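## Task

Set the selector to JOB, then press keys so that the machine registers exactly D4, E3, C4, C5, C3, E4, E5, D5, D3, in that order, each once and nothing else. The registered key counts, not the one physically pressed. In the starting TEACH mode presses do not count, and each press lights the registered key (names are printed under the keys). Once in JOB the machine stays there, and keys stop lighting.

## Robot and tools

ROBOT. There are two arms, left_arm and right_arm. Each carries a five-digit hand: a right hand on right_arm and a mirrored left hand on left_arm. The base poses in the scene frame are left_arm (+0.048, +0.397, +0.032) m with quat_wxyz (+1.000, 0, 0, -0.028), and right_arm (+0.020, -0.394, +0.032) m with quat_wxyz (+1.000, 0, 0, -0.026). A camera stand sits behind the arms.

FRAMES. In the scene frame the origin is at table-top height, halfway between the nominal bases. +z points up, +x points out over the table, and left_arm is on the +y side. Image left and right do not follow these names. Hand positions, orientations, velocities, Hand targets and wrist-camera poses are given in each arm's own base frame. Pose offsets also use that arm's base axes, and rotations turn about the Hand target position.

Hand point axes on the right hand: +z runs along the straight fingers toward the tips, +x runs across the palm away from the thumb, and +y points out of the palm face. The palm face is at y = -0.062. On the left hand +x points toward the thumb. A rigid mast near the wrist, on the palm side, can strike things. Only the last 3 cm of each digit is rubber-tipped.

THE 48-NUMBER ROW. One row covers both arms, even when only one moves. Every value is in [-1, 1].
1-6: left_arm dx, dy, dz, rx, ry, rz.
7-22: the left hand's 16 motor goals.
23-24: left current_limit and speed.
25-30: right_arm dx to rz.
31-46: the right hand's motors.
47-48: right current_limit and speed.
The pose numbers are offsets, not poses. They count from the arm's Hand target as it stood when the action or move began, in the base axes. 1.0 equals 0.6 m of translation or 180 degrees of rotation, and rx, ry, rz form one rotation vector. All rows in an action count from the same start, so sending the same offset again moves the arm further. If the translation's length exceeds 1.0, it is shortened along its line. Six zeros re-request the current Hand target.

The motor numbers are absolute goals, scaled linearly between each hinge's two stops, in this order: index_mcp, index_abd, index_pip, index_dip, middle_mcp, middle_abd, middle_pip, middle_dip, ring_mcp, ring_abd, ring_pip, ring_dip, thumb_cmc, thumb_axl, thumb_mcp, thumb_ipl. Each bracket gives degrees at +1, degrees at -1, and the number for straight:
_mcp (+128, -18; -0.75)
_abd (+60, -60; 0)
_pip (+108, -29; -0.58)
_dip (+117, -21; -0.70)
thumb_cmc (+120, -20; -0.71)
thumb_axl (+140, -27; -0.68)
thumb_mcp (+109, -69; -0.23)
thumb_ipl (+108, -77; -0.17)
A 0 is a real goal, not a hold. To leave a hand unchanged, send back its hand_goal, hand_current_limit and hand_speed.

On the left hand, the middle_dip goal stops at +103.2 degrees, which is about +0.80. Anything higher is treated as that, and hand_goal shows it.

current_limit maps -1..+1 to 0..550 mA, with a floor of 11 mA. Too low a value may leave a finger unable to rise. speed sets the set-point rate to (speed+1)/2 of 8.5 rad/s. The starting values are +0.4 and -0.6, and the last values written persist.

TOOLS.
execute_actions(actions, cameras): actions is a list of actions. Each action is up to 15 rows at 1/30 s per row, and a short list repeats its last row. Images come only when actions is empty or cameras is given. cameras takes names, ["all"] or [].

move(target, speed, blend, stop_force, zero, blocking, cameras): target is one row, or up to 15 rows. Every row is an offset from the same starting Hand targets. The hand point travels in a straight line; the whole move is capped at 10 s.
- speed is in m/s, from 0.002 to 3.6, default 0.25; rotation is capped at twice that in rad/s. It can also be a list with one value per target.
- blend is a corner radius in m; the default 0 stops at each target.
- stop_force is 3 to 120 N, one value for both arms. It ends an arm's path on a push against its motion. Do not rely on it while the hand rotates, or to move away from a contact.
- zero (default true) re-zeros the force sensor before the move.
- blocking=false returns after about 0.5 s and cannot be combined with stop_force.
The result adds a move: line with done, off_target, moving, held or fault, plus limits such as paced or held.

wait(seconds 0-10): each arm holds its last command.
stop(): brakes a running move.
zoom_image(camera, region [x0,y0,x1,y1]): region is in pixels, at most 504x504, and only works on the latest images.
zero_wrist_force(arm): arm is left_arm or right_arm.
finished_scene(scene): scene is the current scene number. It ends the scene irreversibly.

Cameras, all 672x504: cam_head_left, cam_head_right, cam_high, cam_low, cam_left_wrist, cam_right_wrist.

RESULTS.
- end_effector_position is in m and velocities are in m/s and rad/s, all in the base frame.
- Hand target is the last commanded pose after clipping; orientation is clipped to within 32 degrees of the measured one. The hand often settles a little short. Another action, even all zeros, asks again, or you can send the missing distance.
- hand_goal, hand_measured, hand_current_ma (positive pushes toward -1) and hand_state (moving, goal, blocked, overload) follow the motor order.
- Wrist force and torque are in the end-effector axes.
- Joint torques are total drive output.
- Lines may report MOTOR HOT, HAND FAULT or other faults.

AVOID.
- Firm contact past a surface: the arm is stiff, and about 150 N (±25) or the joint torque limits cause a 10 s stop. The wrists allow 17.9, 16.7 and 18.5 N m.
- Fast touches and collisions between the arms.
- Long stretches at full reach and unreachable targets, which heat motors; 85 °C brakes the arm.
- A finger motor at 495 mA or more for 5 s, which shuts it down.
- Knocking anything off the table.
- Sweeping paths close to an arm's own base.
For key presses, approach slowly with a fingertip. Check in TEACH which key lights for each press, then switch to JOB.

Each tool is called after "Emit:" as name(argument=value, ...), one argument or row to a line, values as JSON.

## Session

Emit:
execute_actions(
  actions=[],
)

Scene clock: 0.00 s.
left_arm: end_effector_position=(+0.4137, -0.3209, +0.2633) hand_goal=(-0.754, +0.000, -0.576, -0.696, -0.754, +0.000, -0.576, -0.696, -0.754, +0.000, -0.576, -0.696, -0.714, -0.678, -0.226, -0.168) hand_measured=(-0.754, +0.000, -0.576, -0.696, -0.754, +0.000, -0.576, -0.696, -0.754, +0.000, -0.576, -0.696, -0.714, -0.678, -0.226, -0.168) hand_current_ma=(+0, +0, +0, +0, +0, +0, +0, +0, +0, +0, +0, +0, +0, +0, +0, +0) hand_state=(goal, goal, goal, goal, goal, goal, goal, goal, goal, goal, goal, goal, goal, goal, goal, goal) hand_current_limit=0.40 hand_speed=-0.60 end_effector_quat_wxyz=(+0.010, -0.408, +0.912, +0.038) | right_arm: end_effector_position=(+0.3020, +0.2160, +0.2352) hand_goal=(-0.754, +0.000, -0.576, -0.696, -0.754, +0.000, -0.576, -0.696, -0.754, +0.000, -0.576, -0.696, -0.714, -0.678, -0.226, -0.168) hand_measured=(-0.754, +0.000, -0.576, -0.696, -0.754, +0.000, -0.576, -0.696, -0.754, +0.000, -0.576, -0.696, -0.714, -0.678, -0.226, -0.168) hand_current_ma=(+0, +0, +0, +0, +0, +0, +0, +0, +0, +0, +0, +0, +0, +0, +0, +0) hand_state=(goal, goal, goal, goal, goal, goal, goal, goal, goal, goal, goal, goal, goal, goal, goal, goal) hand_current_limit=0.40 hand_speed=-0.60 end_effector_quat_wxyz=(-0.497, +0.751, +0.366, +0.236)
Joint positions: left_arm=[2.705 -1.868 -1.469 -1.42 1.636 -2.851] | right_arm=[-0.425 -2.184 2.31 -0.922 -0.586 -0.193]
Joint velocities: within noise
Joint torques (N m): no reading
Wrist force (N): no reading
Wrist torque (N m): no reading
Wrist force, peak (N): no reading
Hand target: left_arm +0.4137, -0.3209, +0.2633; +0.010, -0.408, +0.912, +0.038 | right_arm +0.3020, +0.2160, +0.2352; -0.497, +0.751, +0.366, +0.236

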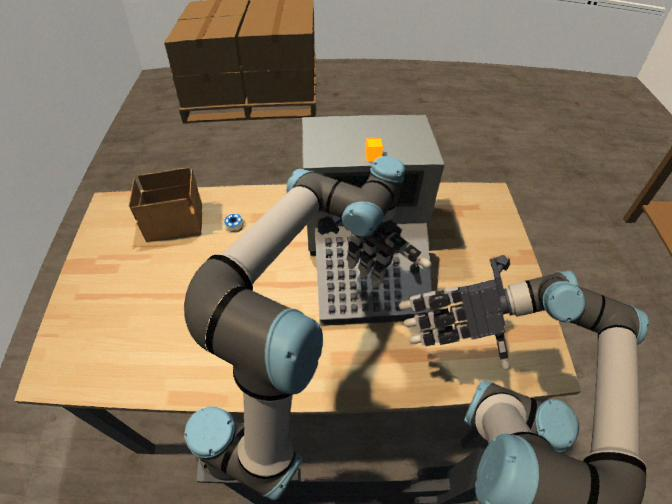

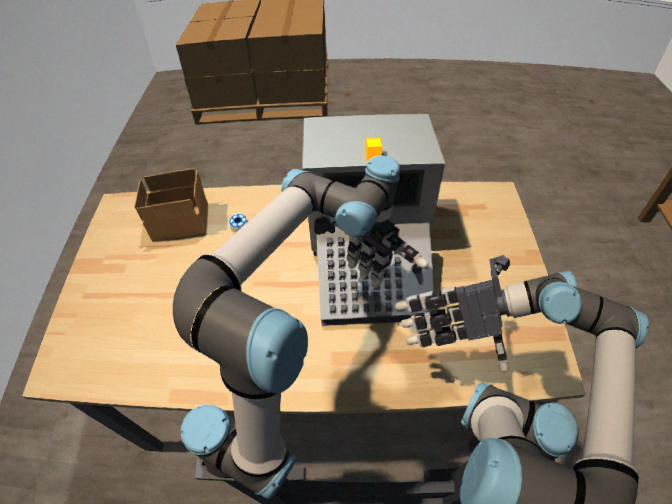

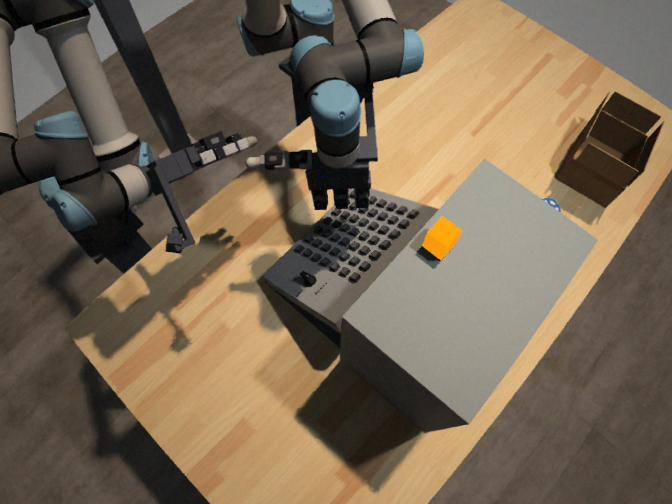

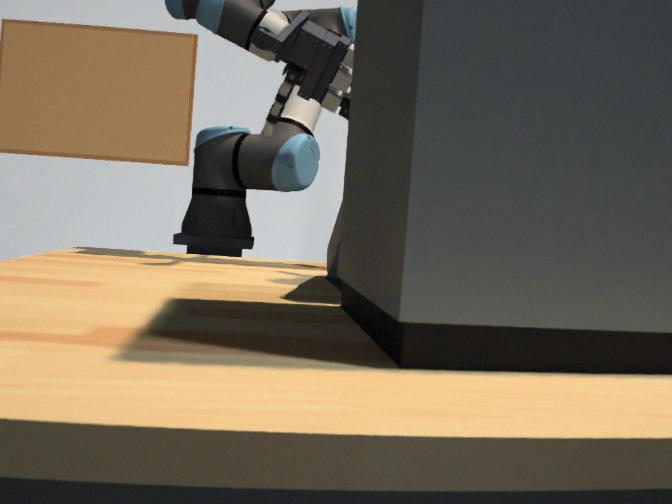

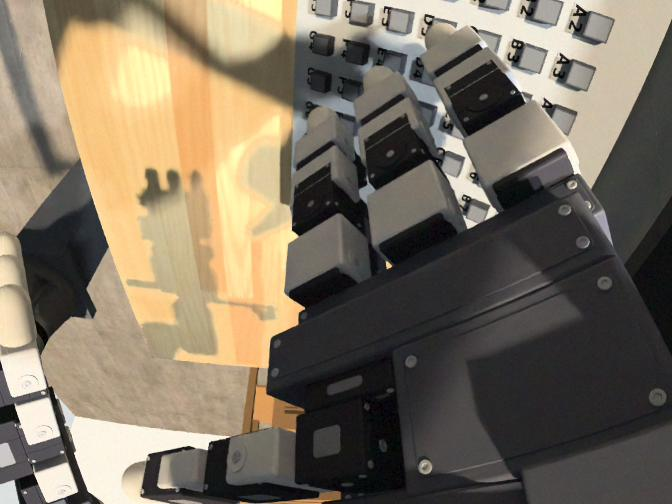

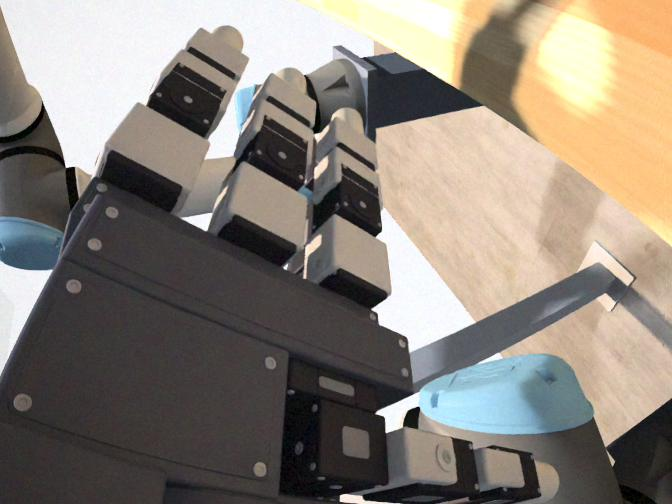

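Emit:
move(
  target=[
    [-0.09,0.41,0,0,0,0.18,-0.754,0,-0.576,-0.696,-0.754,0,-0.576,-0.696,-0.754,0,-0.576,-0.696,-0.714,-0.678,-0.226,-0.168,0.4,-0.6,0,0,0,0,0,0,-0.754,0,-0.576,-0.696,-0.754,0,-0.576,-0.696,-0.754,0,-0.576,-0.696,-0.714,-0.678,-0.226,-0.168,0.4,-0.6],
    [-0.185,0.827,0,0,0,0.361,-0.754,0,-0.576,-0.696,-0.754,0,-0.576,-0.696,-0.754,0,-0.576,-0.696,-0.714,-0.678,-0.226,-0.168,0.4,-0.6,0,0,0,0,0,0,-0.754,0,-0.576,-0.696,-0.754,0,-0.576,-0.696,-0.754,0,-0.576,-0.696,-0.714,-0.678,-0.226,-0.168,0.4,-0.6],
  ],
  speed=0.35,
  blend=[0.05,0],
  cameras=["cam_head_left","cam_high"],
)

Emit:
zoom_image(
  camera="cam_head_left",
  region=[300, 200, 450, 340],
)

Emit:
move(
  target=[0,0,0,0,0,0,-0.754,0,-0.576,-0.696,-0.754,0,-0.576,-0.696,-0.754,0,-0.576,-0.696,-0.714,-0.678,-0.226,-0.168,0.4,-0.6,-0.06,0.06,0.14,-0.2997,-0.0977,-0.22,-0.754,0,-0.576,-0.696,-0.754,0,-0.576,-0.696,-0.754,0,-0.576,-0.696,-0.714,-0.678,-0.226,-0.168,0.4,-0.3],
  speed=0.35,
  cameras=["cam_head_left","cam_high"],
)

Emit:
zoom_image(
  camera="cam_high",
  region=[250, 170, 450, 320],
)

Scene clock: 48.97 s.
left_arm: end_effector_position=(+0.3027, +0.1752, +0.2633) hand_goal=(-0.754, +0.000, -0.576, -0.696, -0.754, +0.000, -0.576, -0.696, -0.754, +0.000, -0.576, -0.696, -0.714, -0.678, -0.226, -0.168) hand_measured=(-0.754, +0.000, -0.576, -0.696, -0.754, +0.000, -0.576, -0.696, -0.754, +0.000, -0.576, -0.696, -0.714, -0.678, -0.224, -0.168) hand_current_ma=(+0, +0, +0, +0, +0, +0, +0, +0, +0, +0, +0, +0, +0, +0, +2, +0) hand_state=(goal, goal, goal, goal, goal, goal, goal, goal, goal, goal, goal, goal, goal, goal, goal, goal) hand_current_limit=0.40 hand_speed=-0.60 end_effector_quat_wxyz=(+0.012, +0.834, -0.550, -0.038) | right_arm: end_effector_position=(+0.3020, +0.2160, +0.2352) hand_goal=(-0.754, +0.000, -0.576, -0.696, -0.754, +0.000, -0.576, -0.696, -0.754, +0.000, -0.576, -0.696, -0.714, -0.678, -0.226, -0.168) hand_measured=(-0.750, +0.000, -0.576, -0.696, -0.750, +0.000, -0.576, -0.696, -0.750, +0.000, -0.576, -0.696, -0.712, -0.678, -0.226, -0.168) hand_current_ma=(+20, +0, -4, +0, +22, +0, -4, +0, +21, +0, -4, +0, +15, +4, +1, +2) hand_state=(goal, goal, goal, goal, goal, goal, goal, goal, goal, goal, goal, goal, goal, goal, goal, goal) hand_current_limit=0.40 hand_speed=-0.60 end_effector_quat_wxyz=(-0.497, +0.751, +0.366, +0.236)
Joint positions: left_arm=[3.966 -1.449 -1.931 -1.368 1.641 -2.723] | right_arm=[-0.425 -2.184 2.31 -0.922 -0.586 -0.193]
Joint torques (N m): left_arm=[8.11 6.86 27.12 5.05 -2.47 1.35] | right_arm=[-0.23 3.45 -21.64 -0.82 1.21 0.07]
Wrist force (N): left_arm=[0.3 0.0 -0.1] | right_arm=[0.2 0.1 -0.1]
Wrist torque (N m): left_arm=[0.02 -0.04 -0.15] | right_arm=[0.02 -0.02 0.02]
Wrist force, peak (N): left_arm=[-2.1 -0.1 -0.1] | right_arm=[0.4 -0.1 -0.3]
Hand target: left_arm +0.3027, +0.1753, +0.2633; +0.012, +0.834, -0.550, -0.038 | right_arm +0.3020, +0.2160, +0.2352; -0.497, +0.751, +0.366, +0.236
Off the commanded pose: left_arm 0.000 m, 0 deg | right_arm 0.000 m, 0 deg.
move: done
Images, in order (width x height): cam_head_left 672x504, cam_high 672x504.

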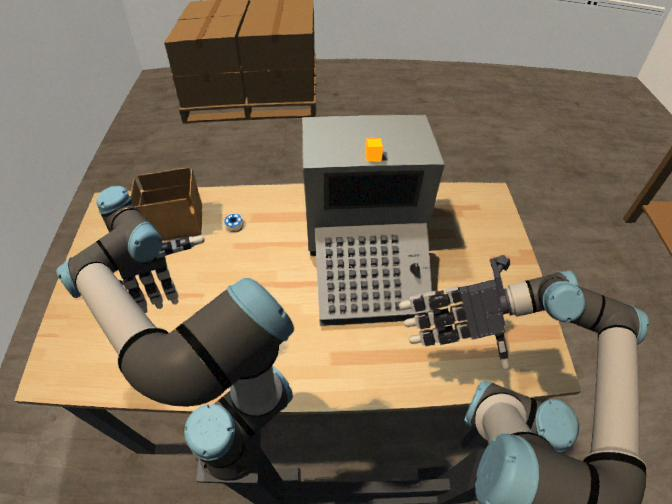

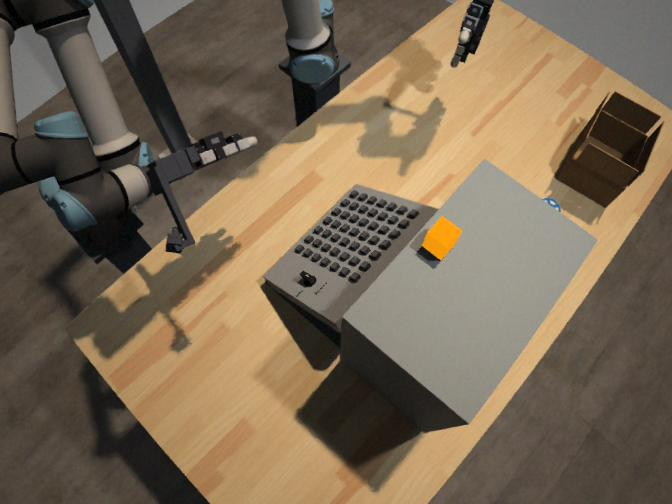

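Scaled by 3.360.

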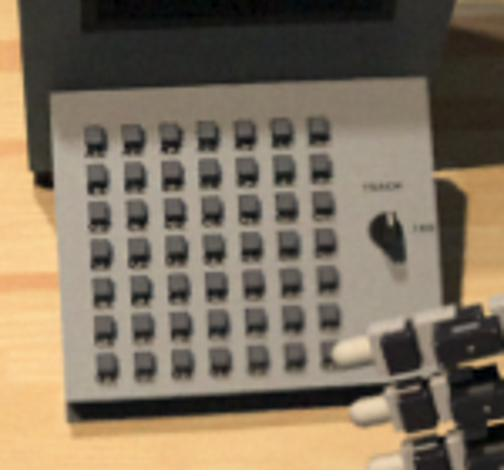

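Scene clock: 51.40 s.
left_arm: end_effector_position=(+0.3027, +0.1753, +0.2633) hand_goal=(-0.754, +0.000, -0.576, -0.696, -0.754, +0.000, -0.576, -0.696, -0.754, +0.000, -0.576, -0.696, -0.714, -0.678, -0.226, -0.168) hand_measured=(-0.754, +0.000, -0.576, -0.696, -0.754, +0.000, -0.576, -0.696, -0.754, +0.000, -0.576, -0.696, -0.714, -0.678, -0.224, -0.168) hand_current_ma=(+0, +0, +0, +0, +0, +0, +0, +0, +0, +0, +0, +0, +0, +0, +2, +0) hand_state=(goal, goal, goal, goal, goal, goal, goal, goal, goal, goal, goal, goal, goal, goal, goal, goal) hand_current_limit=0.40 hand_speed=-0.60 end_effector_quat_wxyz=(+0.012, +0.834, -0.550, -0.038) | right_arm: end_effector_position=(+0.2660, +0.2520, +0.3192) hand_goal=(-0.754, +0.000, -0.576, -0.696, -0.754, +0.000, -0.576, -0.696, -0.754, +0.000, -0.576, -0.696, -0.714, -0.678, -0.226, -0.168) hand_measured=(-0.752, +0.000, -0.576, -0.696, -0.752, +0.000, -0.576, -0.696, -0.752, +0.000, -0.576, -0.696, -0.714, -0.678, -0.224, -0.168) hand_current_ma=(+7, -1, -4, +0, +7, -1, -4, +0, +7, -1, -4, +0, +3, +4, +9, +2) hand_state=(goal, goal, goal, goal, goal, goal, goal, goal, goal, goal, goal, goal, goal, goal, goal, goal) hand_current_limit=0.40 hand_speed=-0.30 end_effector_quat_wxyz=(+0.053, +0.923, +0.234, +0.302)
Joint positions: left_arm=[3.966 -1.449 -1.931 -1.368 1.641 -2.723] | right_arm=[0.841 -1.917 2.203 -2.335 -1.988 1.812]
Joint torques (N m): left_arm=[7.6 7.22 27.47 5.32 -2.3 1.02] | right_arm=[6.7 -0.69 -32.08 -0.74 -2.52 1.29]
Wrist force (N): left_arm=[0.2 0.0 -0.1] | right_arm=[-1.1 0.5 -0.7]
Wrist torque (N m): left_arm=[0.01 -0.04 -0.16] | right_arm=[-0.06 0.07 -0.34]
Wrist force, peak (N): left_arm=[0.5 0.0 0.1] | right_arm=[-0.6 -1.7 -0.6]
Hand target: left_arm +0.3027, +0.1753, +0.2633; +0.012, +0.834, -0.550, -0.038 | right_arm +0.2660, +0.2520, +0.3192; +0.053, +0.923, +0.234, +0.302
Off the commanded pose: left_arm 0.000 m, 0 deg | right_arm 0.000 m, 0 deg.
move: done
Images, in order (width x height): cam_head_left 672x504, cam_high 672x504.

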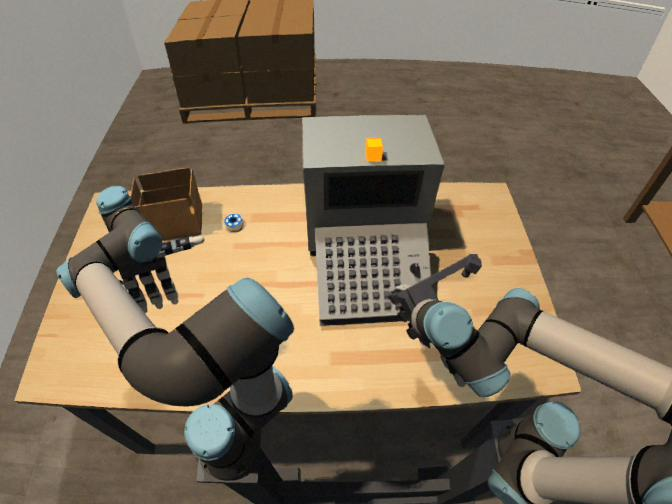

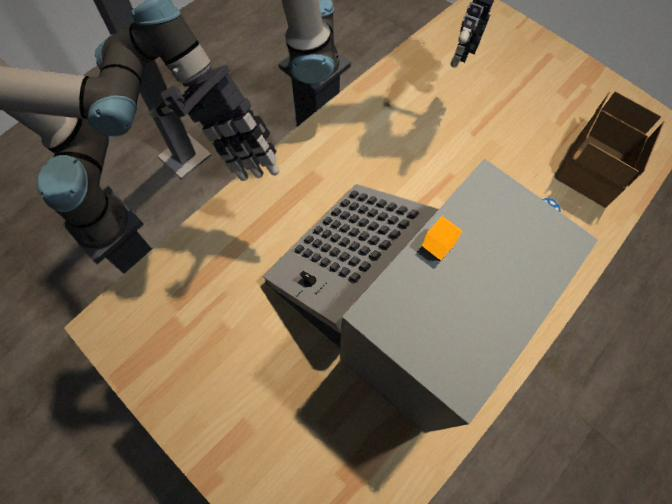

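Scaled by 2.520.

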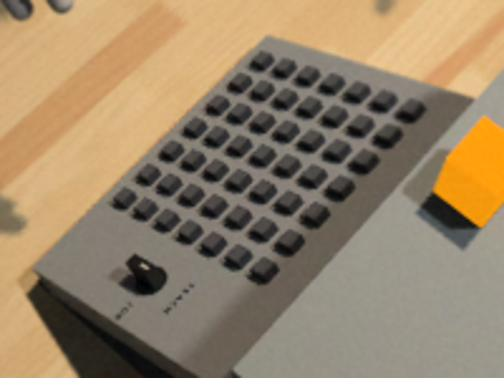

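Emit:
move(
  target=[
    [0,0,0,0,0,0,-0.754,0,-0.576,-0.696,-0.754,0,-0.576,-0.696,-0.754,0,-0.576,-0.696,-0.714,-0.678,-0.226,-0.168,0.4,-0.6,0.04,0.13,-0.032,0.3671,0.032,-0.5083,0.616,0,0.737,-0.551,0.616,0,0.737,-0.551,-0.754,0,-0.576,-0.696,-0.714,-0.678,-0.226,-0.168,0.4,-0.3],
    [0,0,0,0,0,0,-0.754,0,-0.576,-0.696,-0.754,0,-0.576,-0.696,-0.754,0,-0.576,-0.696,-0.714,-0.678,-0.226,-0.168,0.4,-0.6,0.135,0.4067,-0.2367,0.3671,0.032,-0.5083,0.616,0,0.737,-0.551,0.616,0,0.737,-0.551,-0.754,0,-0.576,-0.696,-0.714,-0.678,-0.226,-0.168,0.4,-0.3],
  ],
  speed=[0.5,0.25],
  blend=[0.02,0],
  cameras=["cam_head_left","cam_high","cam_right_wrist"],
)

Emit:
zoom_image(
  camera="cam_right_wrist",
  region=[140, 0, 440, 240],
)

Scene clock: 103.43 s.
left_arm: end_effector_position=(+0.3027, +0.1753, +0.2633) hand_goal=(-0.754, +0.000, -0.576, -0.696, -0.754, +0.000, -0.576, -0.696, -0.754, +0.000, -0.576, -0.696, -0.714, -0.678, -0.226, -0.168) hand_measured=(-0.754, +0.000, -0.576, -0.696, -0.754, +0.000, -0.576, -0.696, -0.754, +0.000, -0.576, -0.696, -0.714, -0.678, -0.224, -0.168) hand_current_ma=(+0, +0, +0, +0, +0, +0, +0, +0, +0, +0, +0, +0, +0, +0, +2, +0) hand_state=(goal, goal, goal, goal, goal, goal, goal, goal, goal, goal, goal, goal, goal, goal, goal, goal) hand_current_limit=0.40 hand_speed=-0.60 end_effector_quat_wxyz=(+0.012, +0.834, -0.550, -0.038) | right_arm: end_effector_position=(+0.2728, +0.2712, +0.3152) hand_goal=(+0.616, +0.000, +0.736, -0.552, +0.616, +0.000, +0.736, -0.552, -0.754, +0.000, -0.576, -0.696, -0.714, -0.678, -0.226, -0.168) hand_measured=(+0.602, +0.000, +0.734, -0.554, +0.600, +0.000, +0.734, -0.554, -0.752, +0.000, -0.576, -0.696, -0.714, -0.678, -0.224, -0.168) hand_current_ma=(-75, -1, -14, -12, -83, -1, -11, -11, +7, -1, -4, +0, +0, +4, +10, +2) hand_state=(goal, goal, goal, goal, goal, goal, goal, goal, goal, goal, goal, goal, goal, goal, goal, goal) hand_current_limit=0.40 hand_speed=-0.30 end_effector_quat_wxyz=(-0.021, +0.952, +0.021, +0.306)
Joint positions: left_arm=[3.966 -1.449 -1.931 -1.368 1.641 -2.723] | right_arm=[0.791 -1.84 2.106 -2.339 -1.957 2.218]
Joint torques (N m): left_arm=[6.6 7.51 26.52 5.36 -2.36 1.03] | right_arm=[7.17 -19.83 -13.9 -5.22 0.99 -1.35]
Wrist force (N): left_arm=[0.1 0.2 -0.1] | right_arm=[-0.6 0.1 -0.9]
Wrist torque (N m): left_arm=[0.05 -0.02 -0.18] | right_arm=[0.08 0.12 -0.07]
Wrist force, peak (N): left_arm=[0.4 0.2 0.0] | right_arm=[2.3 -0.4 -0.1]
Hand target: left_arm +0.3027, +0.1753, +0.2633; +0.012, +0.834, -0.550, -0.038 | right_arm +0.2728, +0.2712, +0.3151; -0.021, +0.952, +0.021, +0.306 (not the last commanded pose)
Off the commanded pose: left_arm 0.000 m, 0 deg | right_arm 0.274 m, 87 deg.
move: held (right_arm; a check stopped the path); path passed 0 of 2 targets; limits=held
pose unreachable (right arm): on one or more control steps of this call, first in action 0 (counted from 0), this arm could not follow its commanded pose, so it was not sent that pose on those steps. It may still have moved: this result reports where it is.
cause: moving toward the commanded pose would bring two parts of the arm too close to each other (joints 4 (wrist 1) to 6 (wrist 3) lie between them).
Images, in order (width x height): cam_head_left 672x504, cam_high 672x504, cam_right_wrist 672x504.

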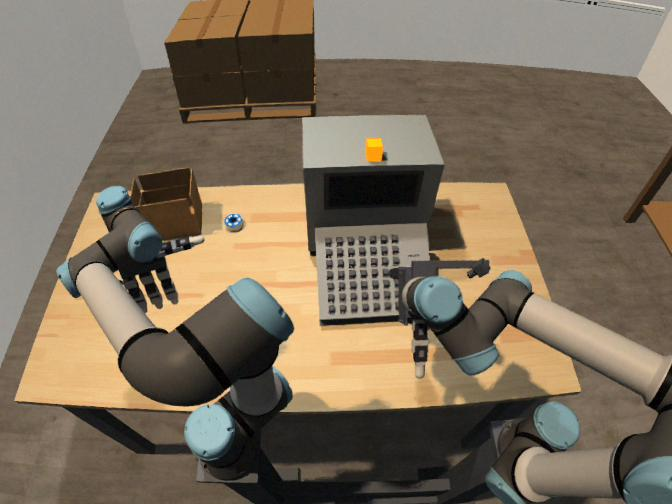

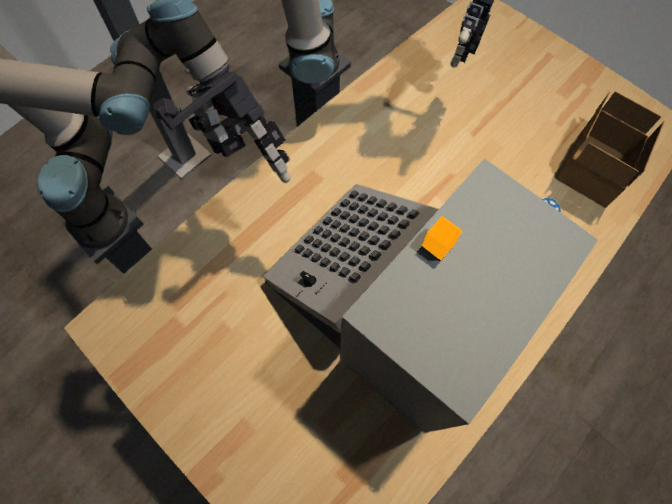

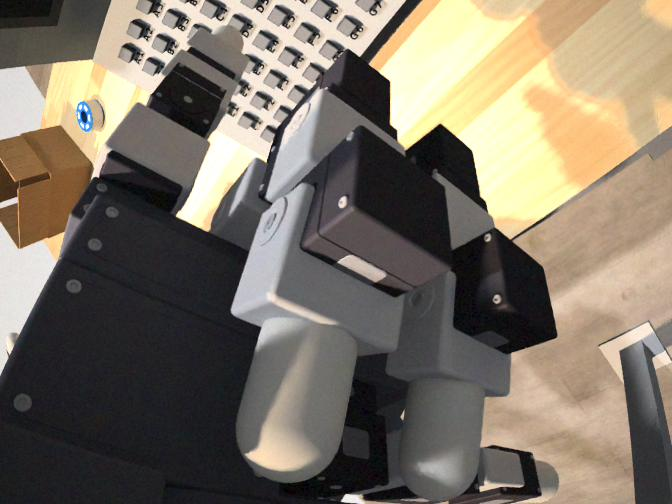

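Scaled by 1.680 from the camera's 672x504 image, which has a finer 960x720 frame.

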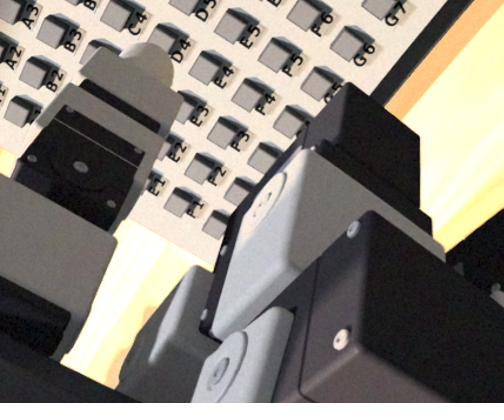

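Emit:
move(
  target=[
    [0,0,0,0,0,0,-0.754,0,-0.576,-0.696,-0.754,0,-0.576,-0.696,-0.754,0,-0.576,-0.696,-0.714,-0.678,-0.226,-0.168,0.4,-0.6,0.1787,-0.3187,0.025,0,0,0,0.616,0,0.737,-0.551,0.616,0,0.737,-0.551,-0.754,0,-0.576,-0.696,-0.714,-0.678,-0.226,-0.168,0.4,-0.3],
    [0,0,0,0,0,0,-0.754,0,-0.576,-0.696,-0.754,0,-0.576,-0.696,-0.754,0,-0.576,-0.696,-0.714,-0.678,-0.226,-0.168,0.4,-0.6,0.1787,-0.3187,0.025,0.2813,0.0269,-0.3914,0.616,0,0.737,-0.551,0.616,0,0.737,-0.551,-0.754,0,-0.576,-0.696,-0.714,-0.678,-0.226,-0.168,0.4,-0.3],
    [0,0,0,0,0,0,-0.754,0,-0.576,-0.696,-0.754,0,-0.576,-0.696,-0.754,0,-0.576,-0.696,-0.714,-0.678,-0.226,-0.168,0.4,-0.6,0.1237,0.3747,-0.2302,0.2813,0.0269,-0.3914,0.616,0,0.737,-0.551,0.616,0,0.737,-0.551,-0.754,0,-0.576,-0.696,-0.714,-0.678,-0.226,-0.168,0.4,-0.3],
  ],
  speed=[0.3,0.5,0.25],
  blend=[0.03,0.03,0],
  cameras=["cam_head_left","cam_high","cam_right_wrist"],
)

Emit:
zoom_image(
  camera="cam_right_wrist",
  region=[140, 0, 360, 180],
)

Scene clock: 124.23 s.
left_arm: end_effector_position=(+0.3027, +0.1753, +0.2633) hand_goal=(-0.754, +0.000, -0.576, -0.696, -0.754, +0.000, -0.576, -0.696, -0.754, +0.000, -0.576, -0.696, -0.714, -0.678, -0.226, -0.168) hand_measured=(-0.754, +0.000, -0.576, -0.696, -0.754, +0.000, -0.576, -0.696, -0.754, +0.000, -0.576, -0.696, -0.714, -0.678, -0.224, -0.168) hand_current_ma=(+0, +0, +0, +0, +0, +0, +0, +0, +0, +0, +0, +0, +0, +0, +2, +0) hand_state=(goal, goal, goal, goal, goal, goal, goal, goal, goal, goal, goal, goal, goal, goal, goal, goal) hand_current_limit=0.40 hand_speed=-0.60 end_effector_quat_wxyz=(+0.012, +0.834, -0.550, -0.038) | right_arm: end_effector_position=(+0.3470, +0.4960, +0.1771) hand_goal=(+0.616, +0.000, +0.736, -0.552, +0.616, +0.000, +0.736, -0.552, -0.754, +0.000, -0.576, -0.696, -0.714, -0.678, -0.226, -0.168) hand_measured=(+0.602, +0.000, +0.734, -0.554, +0.600, +0.000, +0.734, -0.554, -0.748, +0.000, -0.576, -0.696, -0.710, -0.678, -0.224, -0.168) hand_current_ma=(-74, -1, -13, -12, -83, -1, -11, -11, +27, -2, -2, +0, +16, +4, +11, +2) hand_state=(goal, goal, goal, goal, goal, goal, goal, goal, goal, goal, goal, goal, goal, goal, goal, goal) hand_current_limit=0.40 hand_speed=-0.30 end_effector_quat_wxyz=(-0.227, +0.706, -0.639, +0.205)
Joint positions: left_arm=[3.966 -1.449 -1.931 -1.368 1.641 -2.723] | right_arm=[0.777 -1.306 1.865 -2.639 -1.945 3.72]
Joint torques (N m): left_arm=[6.59 5.63 27.22 5.04 -2.22 0.89] | right_arm=[7.15 -23.68 -28.16 -0.24 -2.08 1.49]
Wrist force (N): left_arm=[0.3 0.2 0.1] | right_arm=[-0.5 -0.4 -1.3]
Wrist torque (N m): left_arm=[0.03 -0.03 -0.16] | right_arm=[0.29 -0.14 -0.15]
Wrist force, peak (N): left_arm=[0.0 0.3 -0.5] | right_arm=[-0.3 3.3 -0.6]
Hand target: left_arm +0.3027, +0.1753, +0.2633; +0.012, +0.834, -0.550, -0.038 | right_arm +0.3470, +0.4960, +0.1770; -0.227, +0.706, -0.639, +0.205
Off the commanded pose: left_arm 0.000 m, 0 deg | right_arm 0.000 m, 0 deg.
move: done
Images, in order (width x height): cam_head_left 672x504, cam_high 672x504, cam_right_wrist 672x504.

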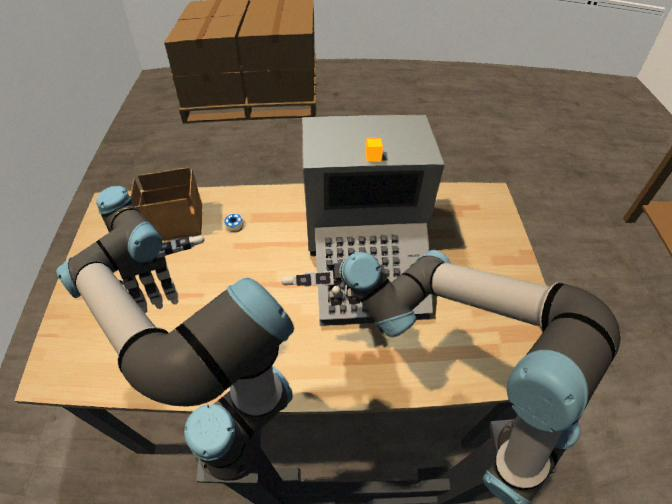

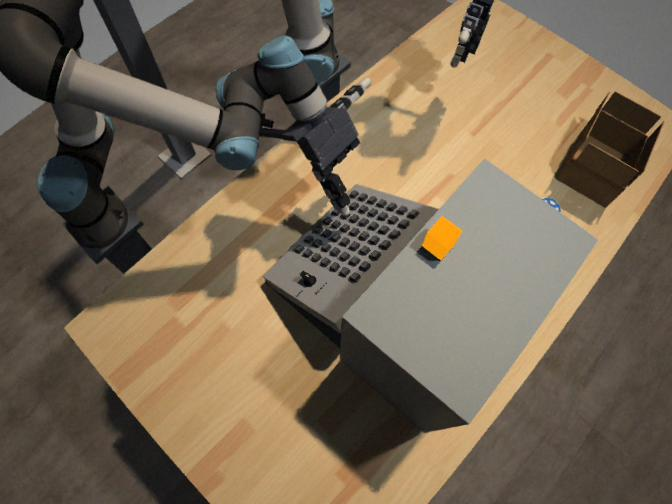

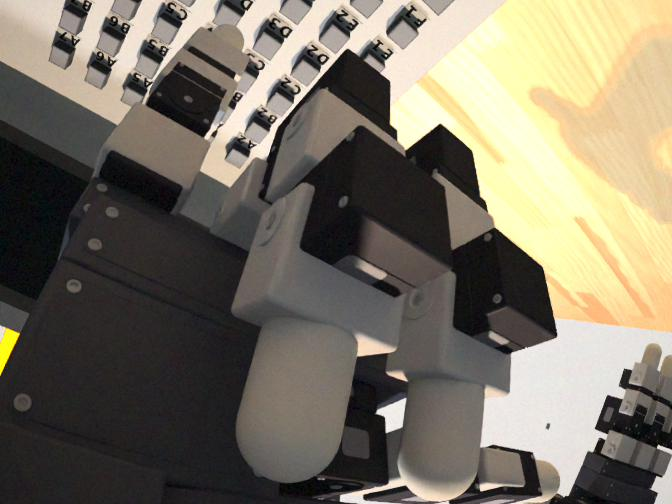

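Scaled by 2.291 from the camera's 672x504 image, which has a finer 960x720 frame.

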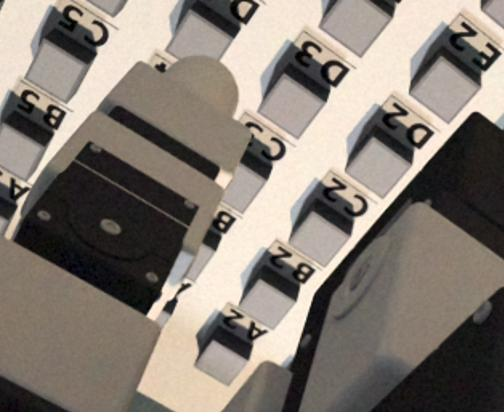

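Emit:
move(
  target=[0,0,0,0,0,0,-0.754,0,-0.576,-0.696,-0.754,0,-0.576,-0.696,-0.754,0,-0.576,-0.696,-0.714,-0.678,-0.226,-0.168,0.4,-0.6,0.0343,-0.0027,-0.0473,0,0,0,0.616,0,0.737,-0.551,0.616,0,0.737,-0.551,-0.754,0,-0.576,-0.696,-0.714,-0.678,-0.226,-0.168,0.4,-0.3],
  speed=0.06,
  stop_force=6,
  cameras=["cam_right_wrist","cam_high"],
)

Emit:
zoom_image(
  camera="cam_right_wrist",
  region=[140, 0, 360, 180],
)

Emit:
zoom_image(
  camera="cam_high",
  region=[290, 170, 430, 290],
)

Scene clock: 136.67 s.
left_arm: end_effector_position=(+0.3027, +0.1753, +0.2633) hand_goal=(-0.754, +0.000, -0.576, -0.696, -0.754, +0.000, -0.576, -0.696, -0.754, +0.000, -0.576, -0.696, -0.714, -0.678, -0.226, -0.168) hand_measured=(-0.754, +0.000, -0.576, -0.696, -0.754, +0.000, -0.576, -0.696, -0.754, +0.000, -0.576, -0.696, -0.714, -0.678, -0.224, -0.168) hand_current_ma=(+0, +0, +0, +0, +0, +0, +0, +0, +0, +0, +0, +0, +0, +0, +2, +0) hand_state=(goal, goal, goal, goal, goal, goal, goal, goal, goal, goal, goal, goal, goal, goal, goal, goal) hand_current_limit=0.40 hand_speed=-0.60 end_effector_quat_wxyz=(+0.012, +0.834, -0.550, -0.038) | right_arm: end_effector_position=(+0.3676, +0.4944, +0.1486) hand_goal=(+0.616, +0.000, +0.736, -0.552, +0.616, +0.000, +0.736, -0.552, -0.754, +0.000, -0.576, -0.696, -0.714, -0.678, -0.226, -0.168) hand_measured=(+0.602, +0.000, +0.734, -0.554, +0.600, +0.000, +0.734, -0.554, -0.748, +0.000, -0.576, -0.696, -0.710, -0.678, -0.224, -0.168) hand_current_ma=(-74, -1, -13, -12, -83, -1, -11, -11, +27, -2, -2, +0, +16, +4, +11, +2) hand_state=(goal, goal, goal, goal, goal, goal, goal, goal, goal, goal, goal, goal, goal, goal, goal, goal) hand_current_limit=0.40 hand_speed=-0.30 end_effector_quat_wxyz=(-0.227, +0.706, -0.639, +0.205)
Joint positions: left_arm=[3.966 -1.449 -1.931 -1.368 1.641 -2.723] | right_arm=[0.748 -1.245 1.87 -2.715 -1.931 3.693]
Joint torques (N m): left_arm=[6.48 7.01 27.43 5.07 -2.48 1.02] | right_arm=[-7.07 -26.27 -28.26 -5.33 1.2 -1.5]
Wrist force (N): left_arm=[-0.1 0.2 -0.1] | right_arm=[-0.4 -0.4 -1.3]
Wrist torque (N m): left_arm=[0.05 0.01 -0.19] | right_arm=[0.29 -0.18 -0.01]
Wrist force, peak (N): left_arm=[0.2 0.1 -0.5] | right_arm=[-0.7 -0.6 -1.7]
Hand target: left_arm +0.3027, +0.1753, +0.2633; +0.012, +0.834, -0.550, -0.038 | right_arm +0.3676, +0.4944, +0.1486; -0.227, +0.706, -0.639, +0.205
Off the commanded pose: left_arm 0.000 m, 0 deg | right_arm 0.000 m, 0 deg.
move: done
Images, in order (width x height): cam_high 672x504, cam_right_wrist 672x504.

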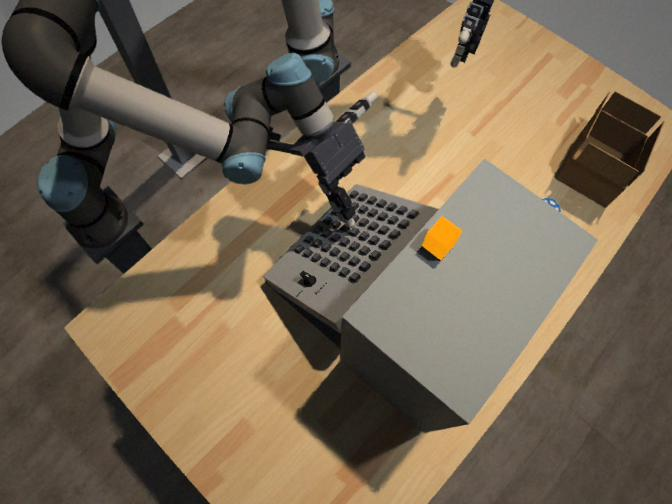

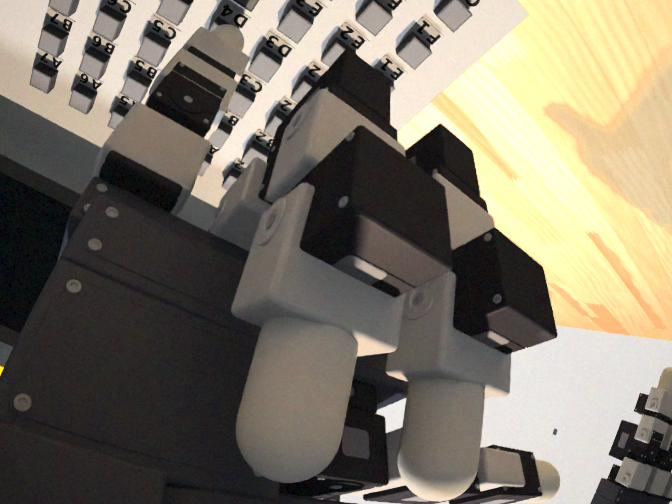

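Scaled by 2.291 from the camera's 672x504 image, which has a finer 960x720 frame.

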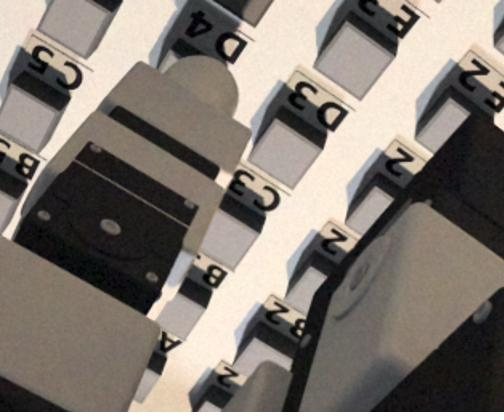

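Scaled by 3.600.

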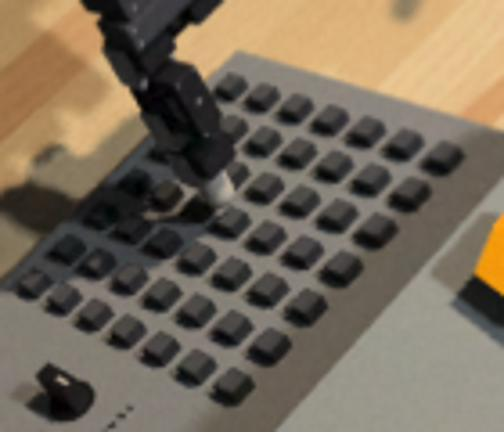

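Emit:
move(
  target=[
    [0,0,0,0,0,0,-0.754,0,-0.576,-0.696,-0.754,0,-0.576,-0.696,-0.754,0,-0.576,-0.696,-0.714,-0.678,-0.226,-0.168,0.4,-0.6,0.008,-0.0043,0.0037,0,0,0,0.616,0,0.737,-0.551,0.616,0,0.737,-0.551,-0.754,0,-0.576,-0.696,-0.714,-0.678,-0.226,-0.168,0.4,-0.3],
    [0,0,0,0,0,0,-0.754,0,-0.576,-0.696,-0.754,0,-0.576,-0.696,-0.754,0,-0.576,-0.696,-0.714,-0.678,-0.226,-0.168,0.4,-0.6,0.0322,-0.0016,-0.0301,0,0,0,0.616,0,0.737,-0.551,0.616,0,0.737,-0.551,-0.754,0,-0.576,-0.696,-0.714,-0.678,-0.226,-0.168,0.4,-0.3],
  ],
  speed=[0.05,0.02],
  stop_force=7,
  cameras=["cam_right_wrist","cam_high"],
)

Emit:
zoom_image(
  camera="cam_right_wrist",
  region=[140, 0, 360, 180],
)

Emit:
zoom_image(
  camera="cam_high",
  region=[290, 170, 430, 290],
)

Scene clock: 150.33 s.
left_arm: end_effector_position=(+0.3027, +0.1753, +0.2633) hand_goal=(-0.754, +0.000, -0.576, -0.696, -0.754, +0.000, -0.576, -0.696, -0.754, +0.000, -0.576, -0.696, -0.714, -0.678, -0.226, -0.168) hand_measured=(-0.754, +0.000, -0.576, -0.696, -0.754, +0.000, -0.576, -0.696, -0.754, +0.000, -0.576, -0.696, -0.714, -0.678, -0.224, -0.168) hand_current_ma=(+0, +0, +0, +0, +0, +0, +0, +0, +0, +0, +0, +0, +0, +0, +2, +0) hand_state=(goal, goal, goal, goal, goal, goal, goal, goal, goal, goal, goal, goal, goal, goal, goal, goal) hand_current_limit=0.40 hand_speed=-0.60 end_effector_quat_wxyz=(+0.012, +0.834, -0.550, -0.038) | right_arm: end_effector_position=(+0.3771, +0.4924, +0.1442) hand_goal=(+0.616, +0.000, +0.736, -0.552, +0.616, +0.000, +0.736, -0.552, -0.754, +0.000, -0.576, -0.696, -0.714, -0.678, -0.226, -0.168) hand_measured=(+0.602, +0.000, +0.734, -0.554, +0.600, +0.000, +0.734, -0.554, -0.746, -0.002, -0.574, -0.696, -0.710, -0.678, -0.224, -0.168) hand_current_ma=(-74, -1, -13, -12, -83, -1, -11, -11, +41, -6, +6, +2, +16, +4, +11, +2) hand_state=(goal, goal, goal, goal, goal, goal, goal, goal, goal, goal, goal, goal, goal, goal, goal, goal) hand_current_limit=0.40 hand_speed=-0.30 end_effector_quat_wxyz=(-0.227, +0.706, -0.639, +0.205)
Joint positions: left_arm=[3.966 -1.449 -1.931 -1.368 1.641 -2.723] | right_arm=[0.734 -1.23 1.864 -2.728 -1.923 3.68]
Joint torques (N m): left_arm=[6.55 6.39 27.08 5.45 -2.3 0.87] | right_arm=[5.73 -39.77 -8.39 -0.02 -1.29 1.08]
Wrist force (N): left_arm=[0.1 0.0 0.0] | right_arm=[-0.6 -0.7 -8.4]
Wrist torque (N m): left_arm=[0.01 -0.02 -0.17] | right_arm=[0.85 0.26 -0.05]
Wrist force, peak (N): left_arm=[0.4 0.0 -0.3] | right_arm=[-0.5 -1.0 -20.0]
Hand target: left_arm +0.3027, +0.1753, +0.2633; +0.012, +0.834, -0.550, -0.038 | right_arm +0.3771, +0.4924, +0.1442; -0.227, +0.706, -0.639, +0.205 (not the last commanded pose)
Off the commanded pose: left_arm 0.000 m, 0 deg | right_arm 0.017 m, 0 deg.
move: contact (right_arm); path passed 1 of 2 targets
Images, in order (width x height): cam_high 672x504, cam_right_wrist 672x504.

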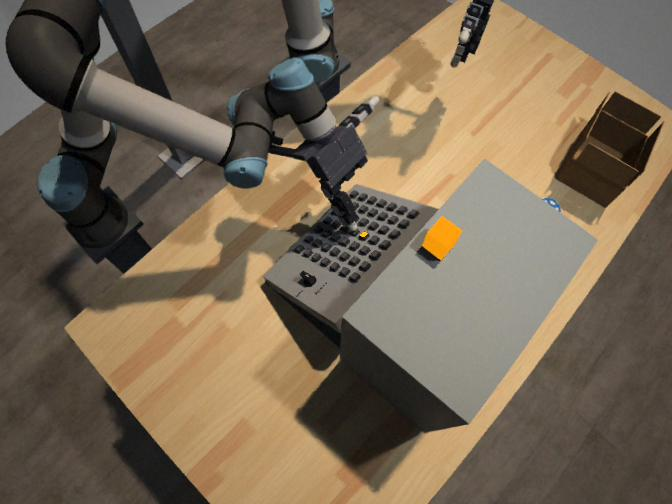

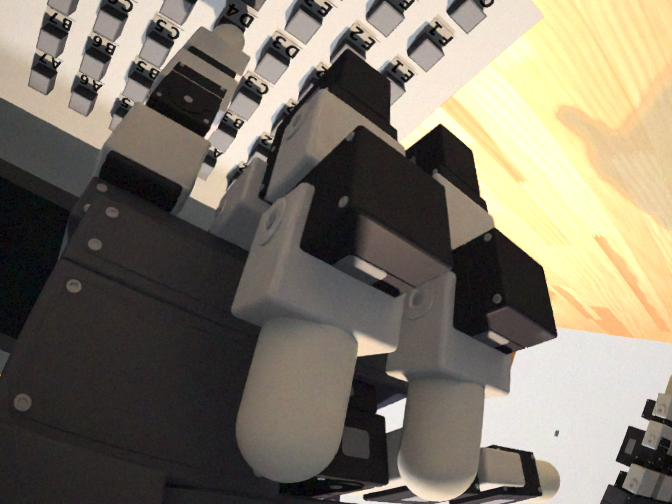

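Scaled by 2.291 from the camera's 672x504 image, which has a finer 960x720 frame.

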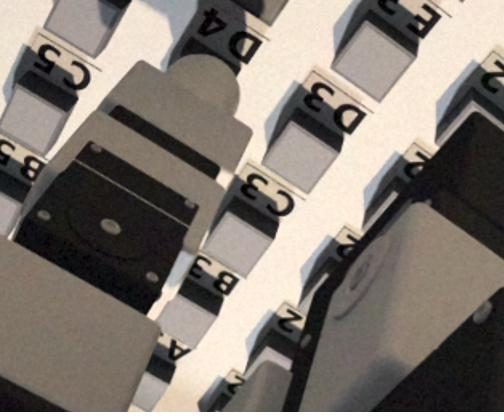

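Scaled by 3.600.

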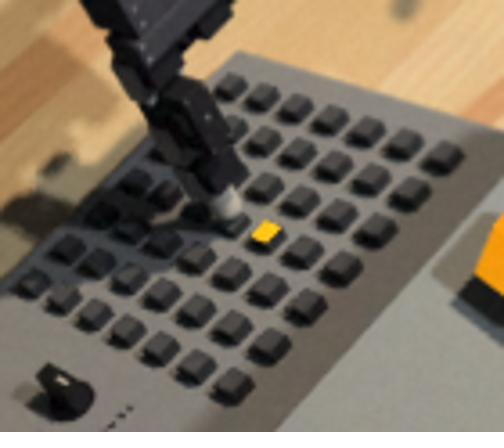

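Emit:
move(
  target=[
    [0,0,0,0,0,0,-0.754,0,-0.576,-0.696,-0.754,0,-0.576,-0.696,-0.754,0,-0.576,-0.696,-0.714,-0.678,-0.226,-0.168,0.4,-0.6,-0.0117,-0.0012,0.0162,0,0,0,0.616,0,0.737,-0.551,0.616,0,0.737,-0.551,-0.754,0,-0.576,-0.696,-0.714,-0.678,-0.226,-0.168,0.4,-0.3],
    [0,0,0,0,0,0,-0.754,0,-0.576,-0.696,-0.754,0,-0.576,-0.696,-0.754,0,-0.576,-0.696,-0.714,-0.678,-0.226,-0.168,0.4,-0.6,-0.12,0.0452,-0.039,0,0,0,0.616,0,0.737,-0.551,0.616,0,0.737,-0.551,-0.754,0,-0.576,-0.696,-0.714,-0.678,-0.226,-0.168,0.4,-0.3],
  ],
  speed=[0.06,0.12],
  blend=[0.003,0],
  cameras=[],
)

Emit:
move(
  target=[0,0,0,0,0,0,-0.754,0,-0.576,-0.696,-0.754,0,-0.576,-0.696,-0.754,0,-0.576,-0.696,-0.714,-0.678,-0.226,-0.168,0.4,-0.6,0.0193,0.0022,-0.027,0,0,0,0.616,0,0.737,-0.551,0.616,0,0.737,-0.551,-0.754,0,-0.576,-0.696,-0.714,-0.678,-0.226,-0.168,0.4,-0.3],
  speed=0.015,
  stop_force=6,
  cameras=["cam_right_wrist","cam_high"],
)

Emit:
zoom_image(
  camera="cam_right_wrist",
  region=[140, 0, 360, 180],
)

Emit:
zoom_image(
  camera="cam_high",
  region=[290, 170, 430, 290],
)

Scene clock: 175.73 s.
left_arm: end_effector_position=(+0.3027, +0.1753, +0.2633) hand_goal=(-0.754, +0.000, -0.576, -0.696, -0.754, +0.000, -0.576, -0.696, -0.754, +0.000, -0.576, -0.696, -0.714, -0.678, -0.226, -0.168) hand_measured=(-0.754, +0.000, -0.576, -0.696, -0.754, +0.000, -0.576, -0.696, -0.754, +0.000, -0.576, -0.696, -0.714, -0.678, -0.224, -0.168) hand_current_ma=(+0, +0, +0, +0, +0, +0, +0, +0, +0, +0, +0, +0, +0, +0, +2, +0) hand_state=(goal, goal, goal, goal, goal, goal, goal, goal, goal, goal, goal, goal, goal, goal, goal, goal) hand_current_limit=0.40 hand_speed=-0.60 end_effector_quat_wxyz=(+0.012, +0.834, -0.550, -0.038) | right_arm: end_effector_position=(+0.3052, +0.5194, +0.1209) hand_goal=(+0.616, +0.000, +0.736, -0.552, +0.616, +0.000, +0.736, -0.552, -0.754, +0.000, -0.576, -0.696, -0.714, -0.678, -0.226, -0.168) hand_measured=(+0.602, +0.000, +0.734, -0.554, +0.600, +0.000, +0.734, -0.554, -0.748, +0.000, -0.576, -0.696, -0.710, -0.678, -0.224, -0.168) hand_current_ma=(-74, -1, -13, -12, -83, -1, -11, -11, +31, -2, +4, +2, +17, +4, +11, +2) hand_state=(goal, goal, goal, goal, goal, goal, goal, goal, goal, goal, goal, goal, goal, goal, goal, goal) hand_current_limit=0.40 hand_speed=-0.30 end_effector_quat_wxyz=(-0.227, +0.706, -0.639, +0.205)
Joint positions: left_arm=[3.966 -1.449 -1.931 -1.368 1.641 -2.723] | right_arm=[0.865 -1.231 1.928 -2.745 -1.986 3.804]
Joint torques (N m): left_arm=[7.24 6.83 26.04 5.1 -2.37 1.01] | right_arm=[7.07 -26.71 -9.98 -5.32 -2.27 1.49]
Wrist force (N): left_arm=[0.2 0.1 -0.2] | right_arm=[-0.6 -0.3 -1.5]
Wrist torque (N m): left_arm=[0.04 -0.03 -0.17] | right_arm=[0.32 -0.15 -0.15]
Wrist force, peak (N): left_arm=[0.3 0.1 -0.4] | right_arm=[-0.8 -1.1 -8.9]
Hand target: left_arm +0.3027, +0.1753, +0.2633; +0.012, +0.834, -0.550, -0.038 | right_arm +0.3051, +0.5195, +0.1208; -0.227, +0.706, -0.639, +0.205
Off the commanded pose: left_arm 0.000 m, 0 deg | right_arm 0.000 m, 0 deg.
move: done
No camera images: "cameras" was empty.

Scene clock: 178.03 s.
left_arm: end_effector_position=(+0.3027, +0.1753, +0.2633) hand_goal=(-0.754, +0.000, -0.576, -0.696, -0.754, +0.000, -0.576, -0.696, -0.754, +0.000, -0.576, -0.696, -0.714, -0.678, -0.226, -0.168) hand_measured=(-0.754, +0.000, -0.576, -0.696, -0.754, +0.000, -0.576, -0.696, -0.754, +0.000, -0.576, -0.696, -0.714, -0.678, -0.224, -0.168) hand_current_ma=(+0, +0, +0, +0, +0, +0, +0, +0, +0, +0, +0, +0, +0, +0, +2, +0) hand_state=(goal, goal, goal, goal, goal, goal, goal, goal, goal, goal, goal, goal, goal, goal, goal, goal) hand_current_limit=0.40 hand_speed=-0.60 end_effector_quat_wxyz=(+0.012, +0.834, -0.550, -0.038) | right_arm: end_effector_position=(+0.3153, +0.5206, +0.1065) hand_goal=(+0.616, +0.000, +0.736, -0.552, +0.616, +0.000, +0.736, -0.552, -0.754, +0.000, -0.576, -0.696, -0.714, -0.678, -0.226, -0.168) hand_measured=(+0.602, +0.000, +0.734, -0.554, +0.600, +0.000, +0.734, -0.554, -0.746, +0.000, -0.574, -0.696, -0.710, -0.678, -0.224, -0.168) hand_current_ma=(-74, -1, -13, -12, -83, -1, -11, -11, +39, +4, +5, +2, +17, +4, +12, +2) hand_state=(goal, goal, goal, goal, goal, goal, goal, goal, goal, goal, goal, goal, goal, goal, goal, goal) hand_current_limit=0.40 hand_speed=-0.30 end_effector_quat_wxyz=(-0.227, +0.706, -0.639, +0.205)
Joint positions: left_arm=[3.966 -1.449 -1.931 -1.368 1.641 -2.723] | right_arm=[0.852 -1.195 1.924 -2.782 -1.98 3.791]
Joint torques (N m): left_arm=[6.21 5.25 27.2 5.09 -2.33 0.83] | right_arm=[6.82 -41.39 -8.13 -0.22 -1.53 0.99]
Wrist force (N): left_arm=[0.0 0.0 -0.3] | right_arm=[-0.7 -1.0 -6.4]
Wrist torque (N m): left_arm=[0.03 -0.01 -0.17] | right_arm=[0.66 0.13 -0.09]
Wrist force, peak (N): left_arm=[0.3 0.0 -0.4] | right_arm=[-0.7 -1.1 -14.0]
Hand target: left_arm +0.3027, +0.1753, +0.2633; +0.012, +0.834, -0.550, -0.038 | right_arm +0.3153, +0.5206, +0.1065; -0.227, +0.706, -0.639, +0.205 (not the last commanded pose)
Off the commanded pose: left_arm 0.000 m, 0 deg | right_arm 0.002 m, 0 deg.
move: contact (right_arm)
Images, in order (width x height): cam_high 672x504, cam_right_wrist 672x504.

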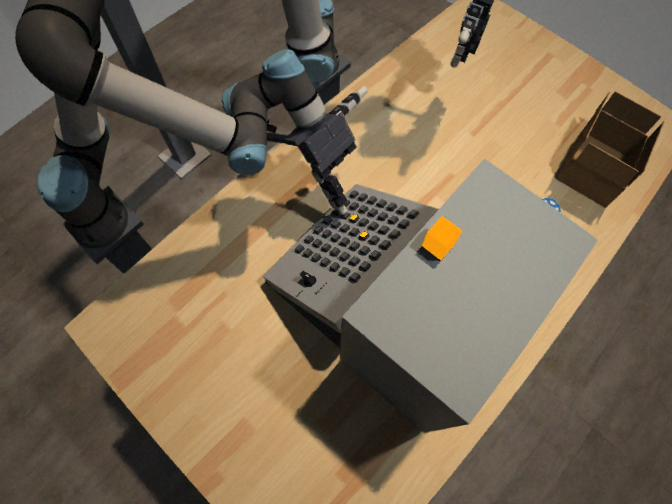

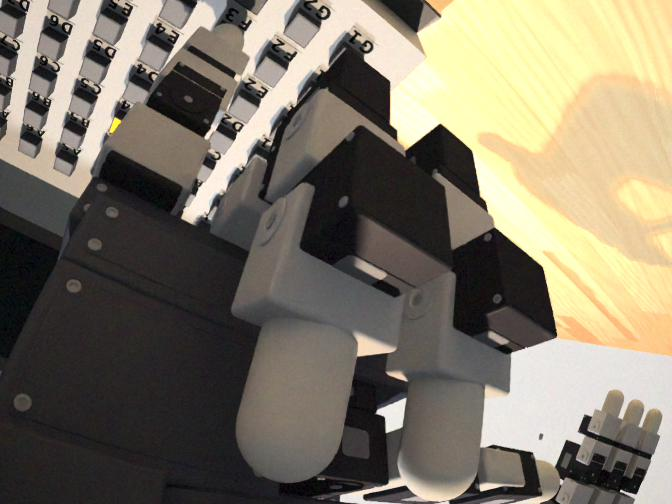

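Scaled by 2.291 from the camera's 672x504 image, which has a finer 960x720 frame.

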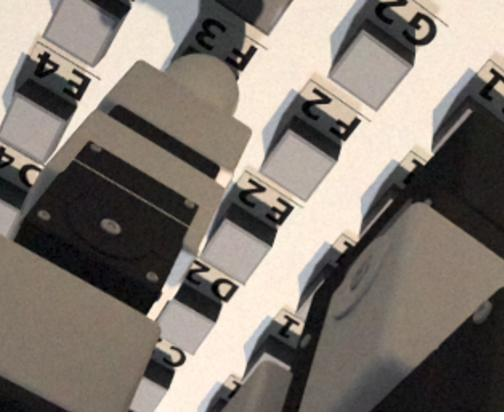

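Scaled by 3.600.

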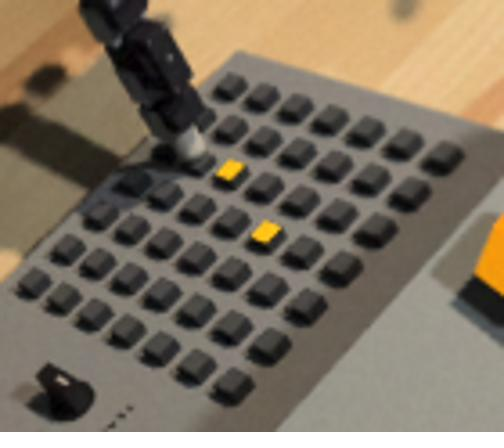

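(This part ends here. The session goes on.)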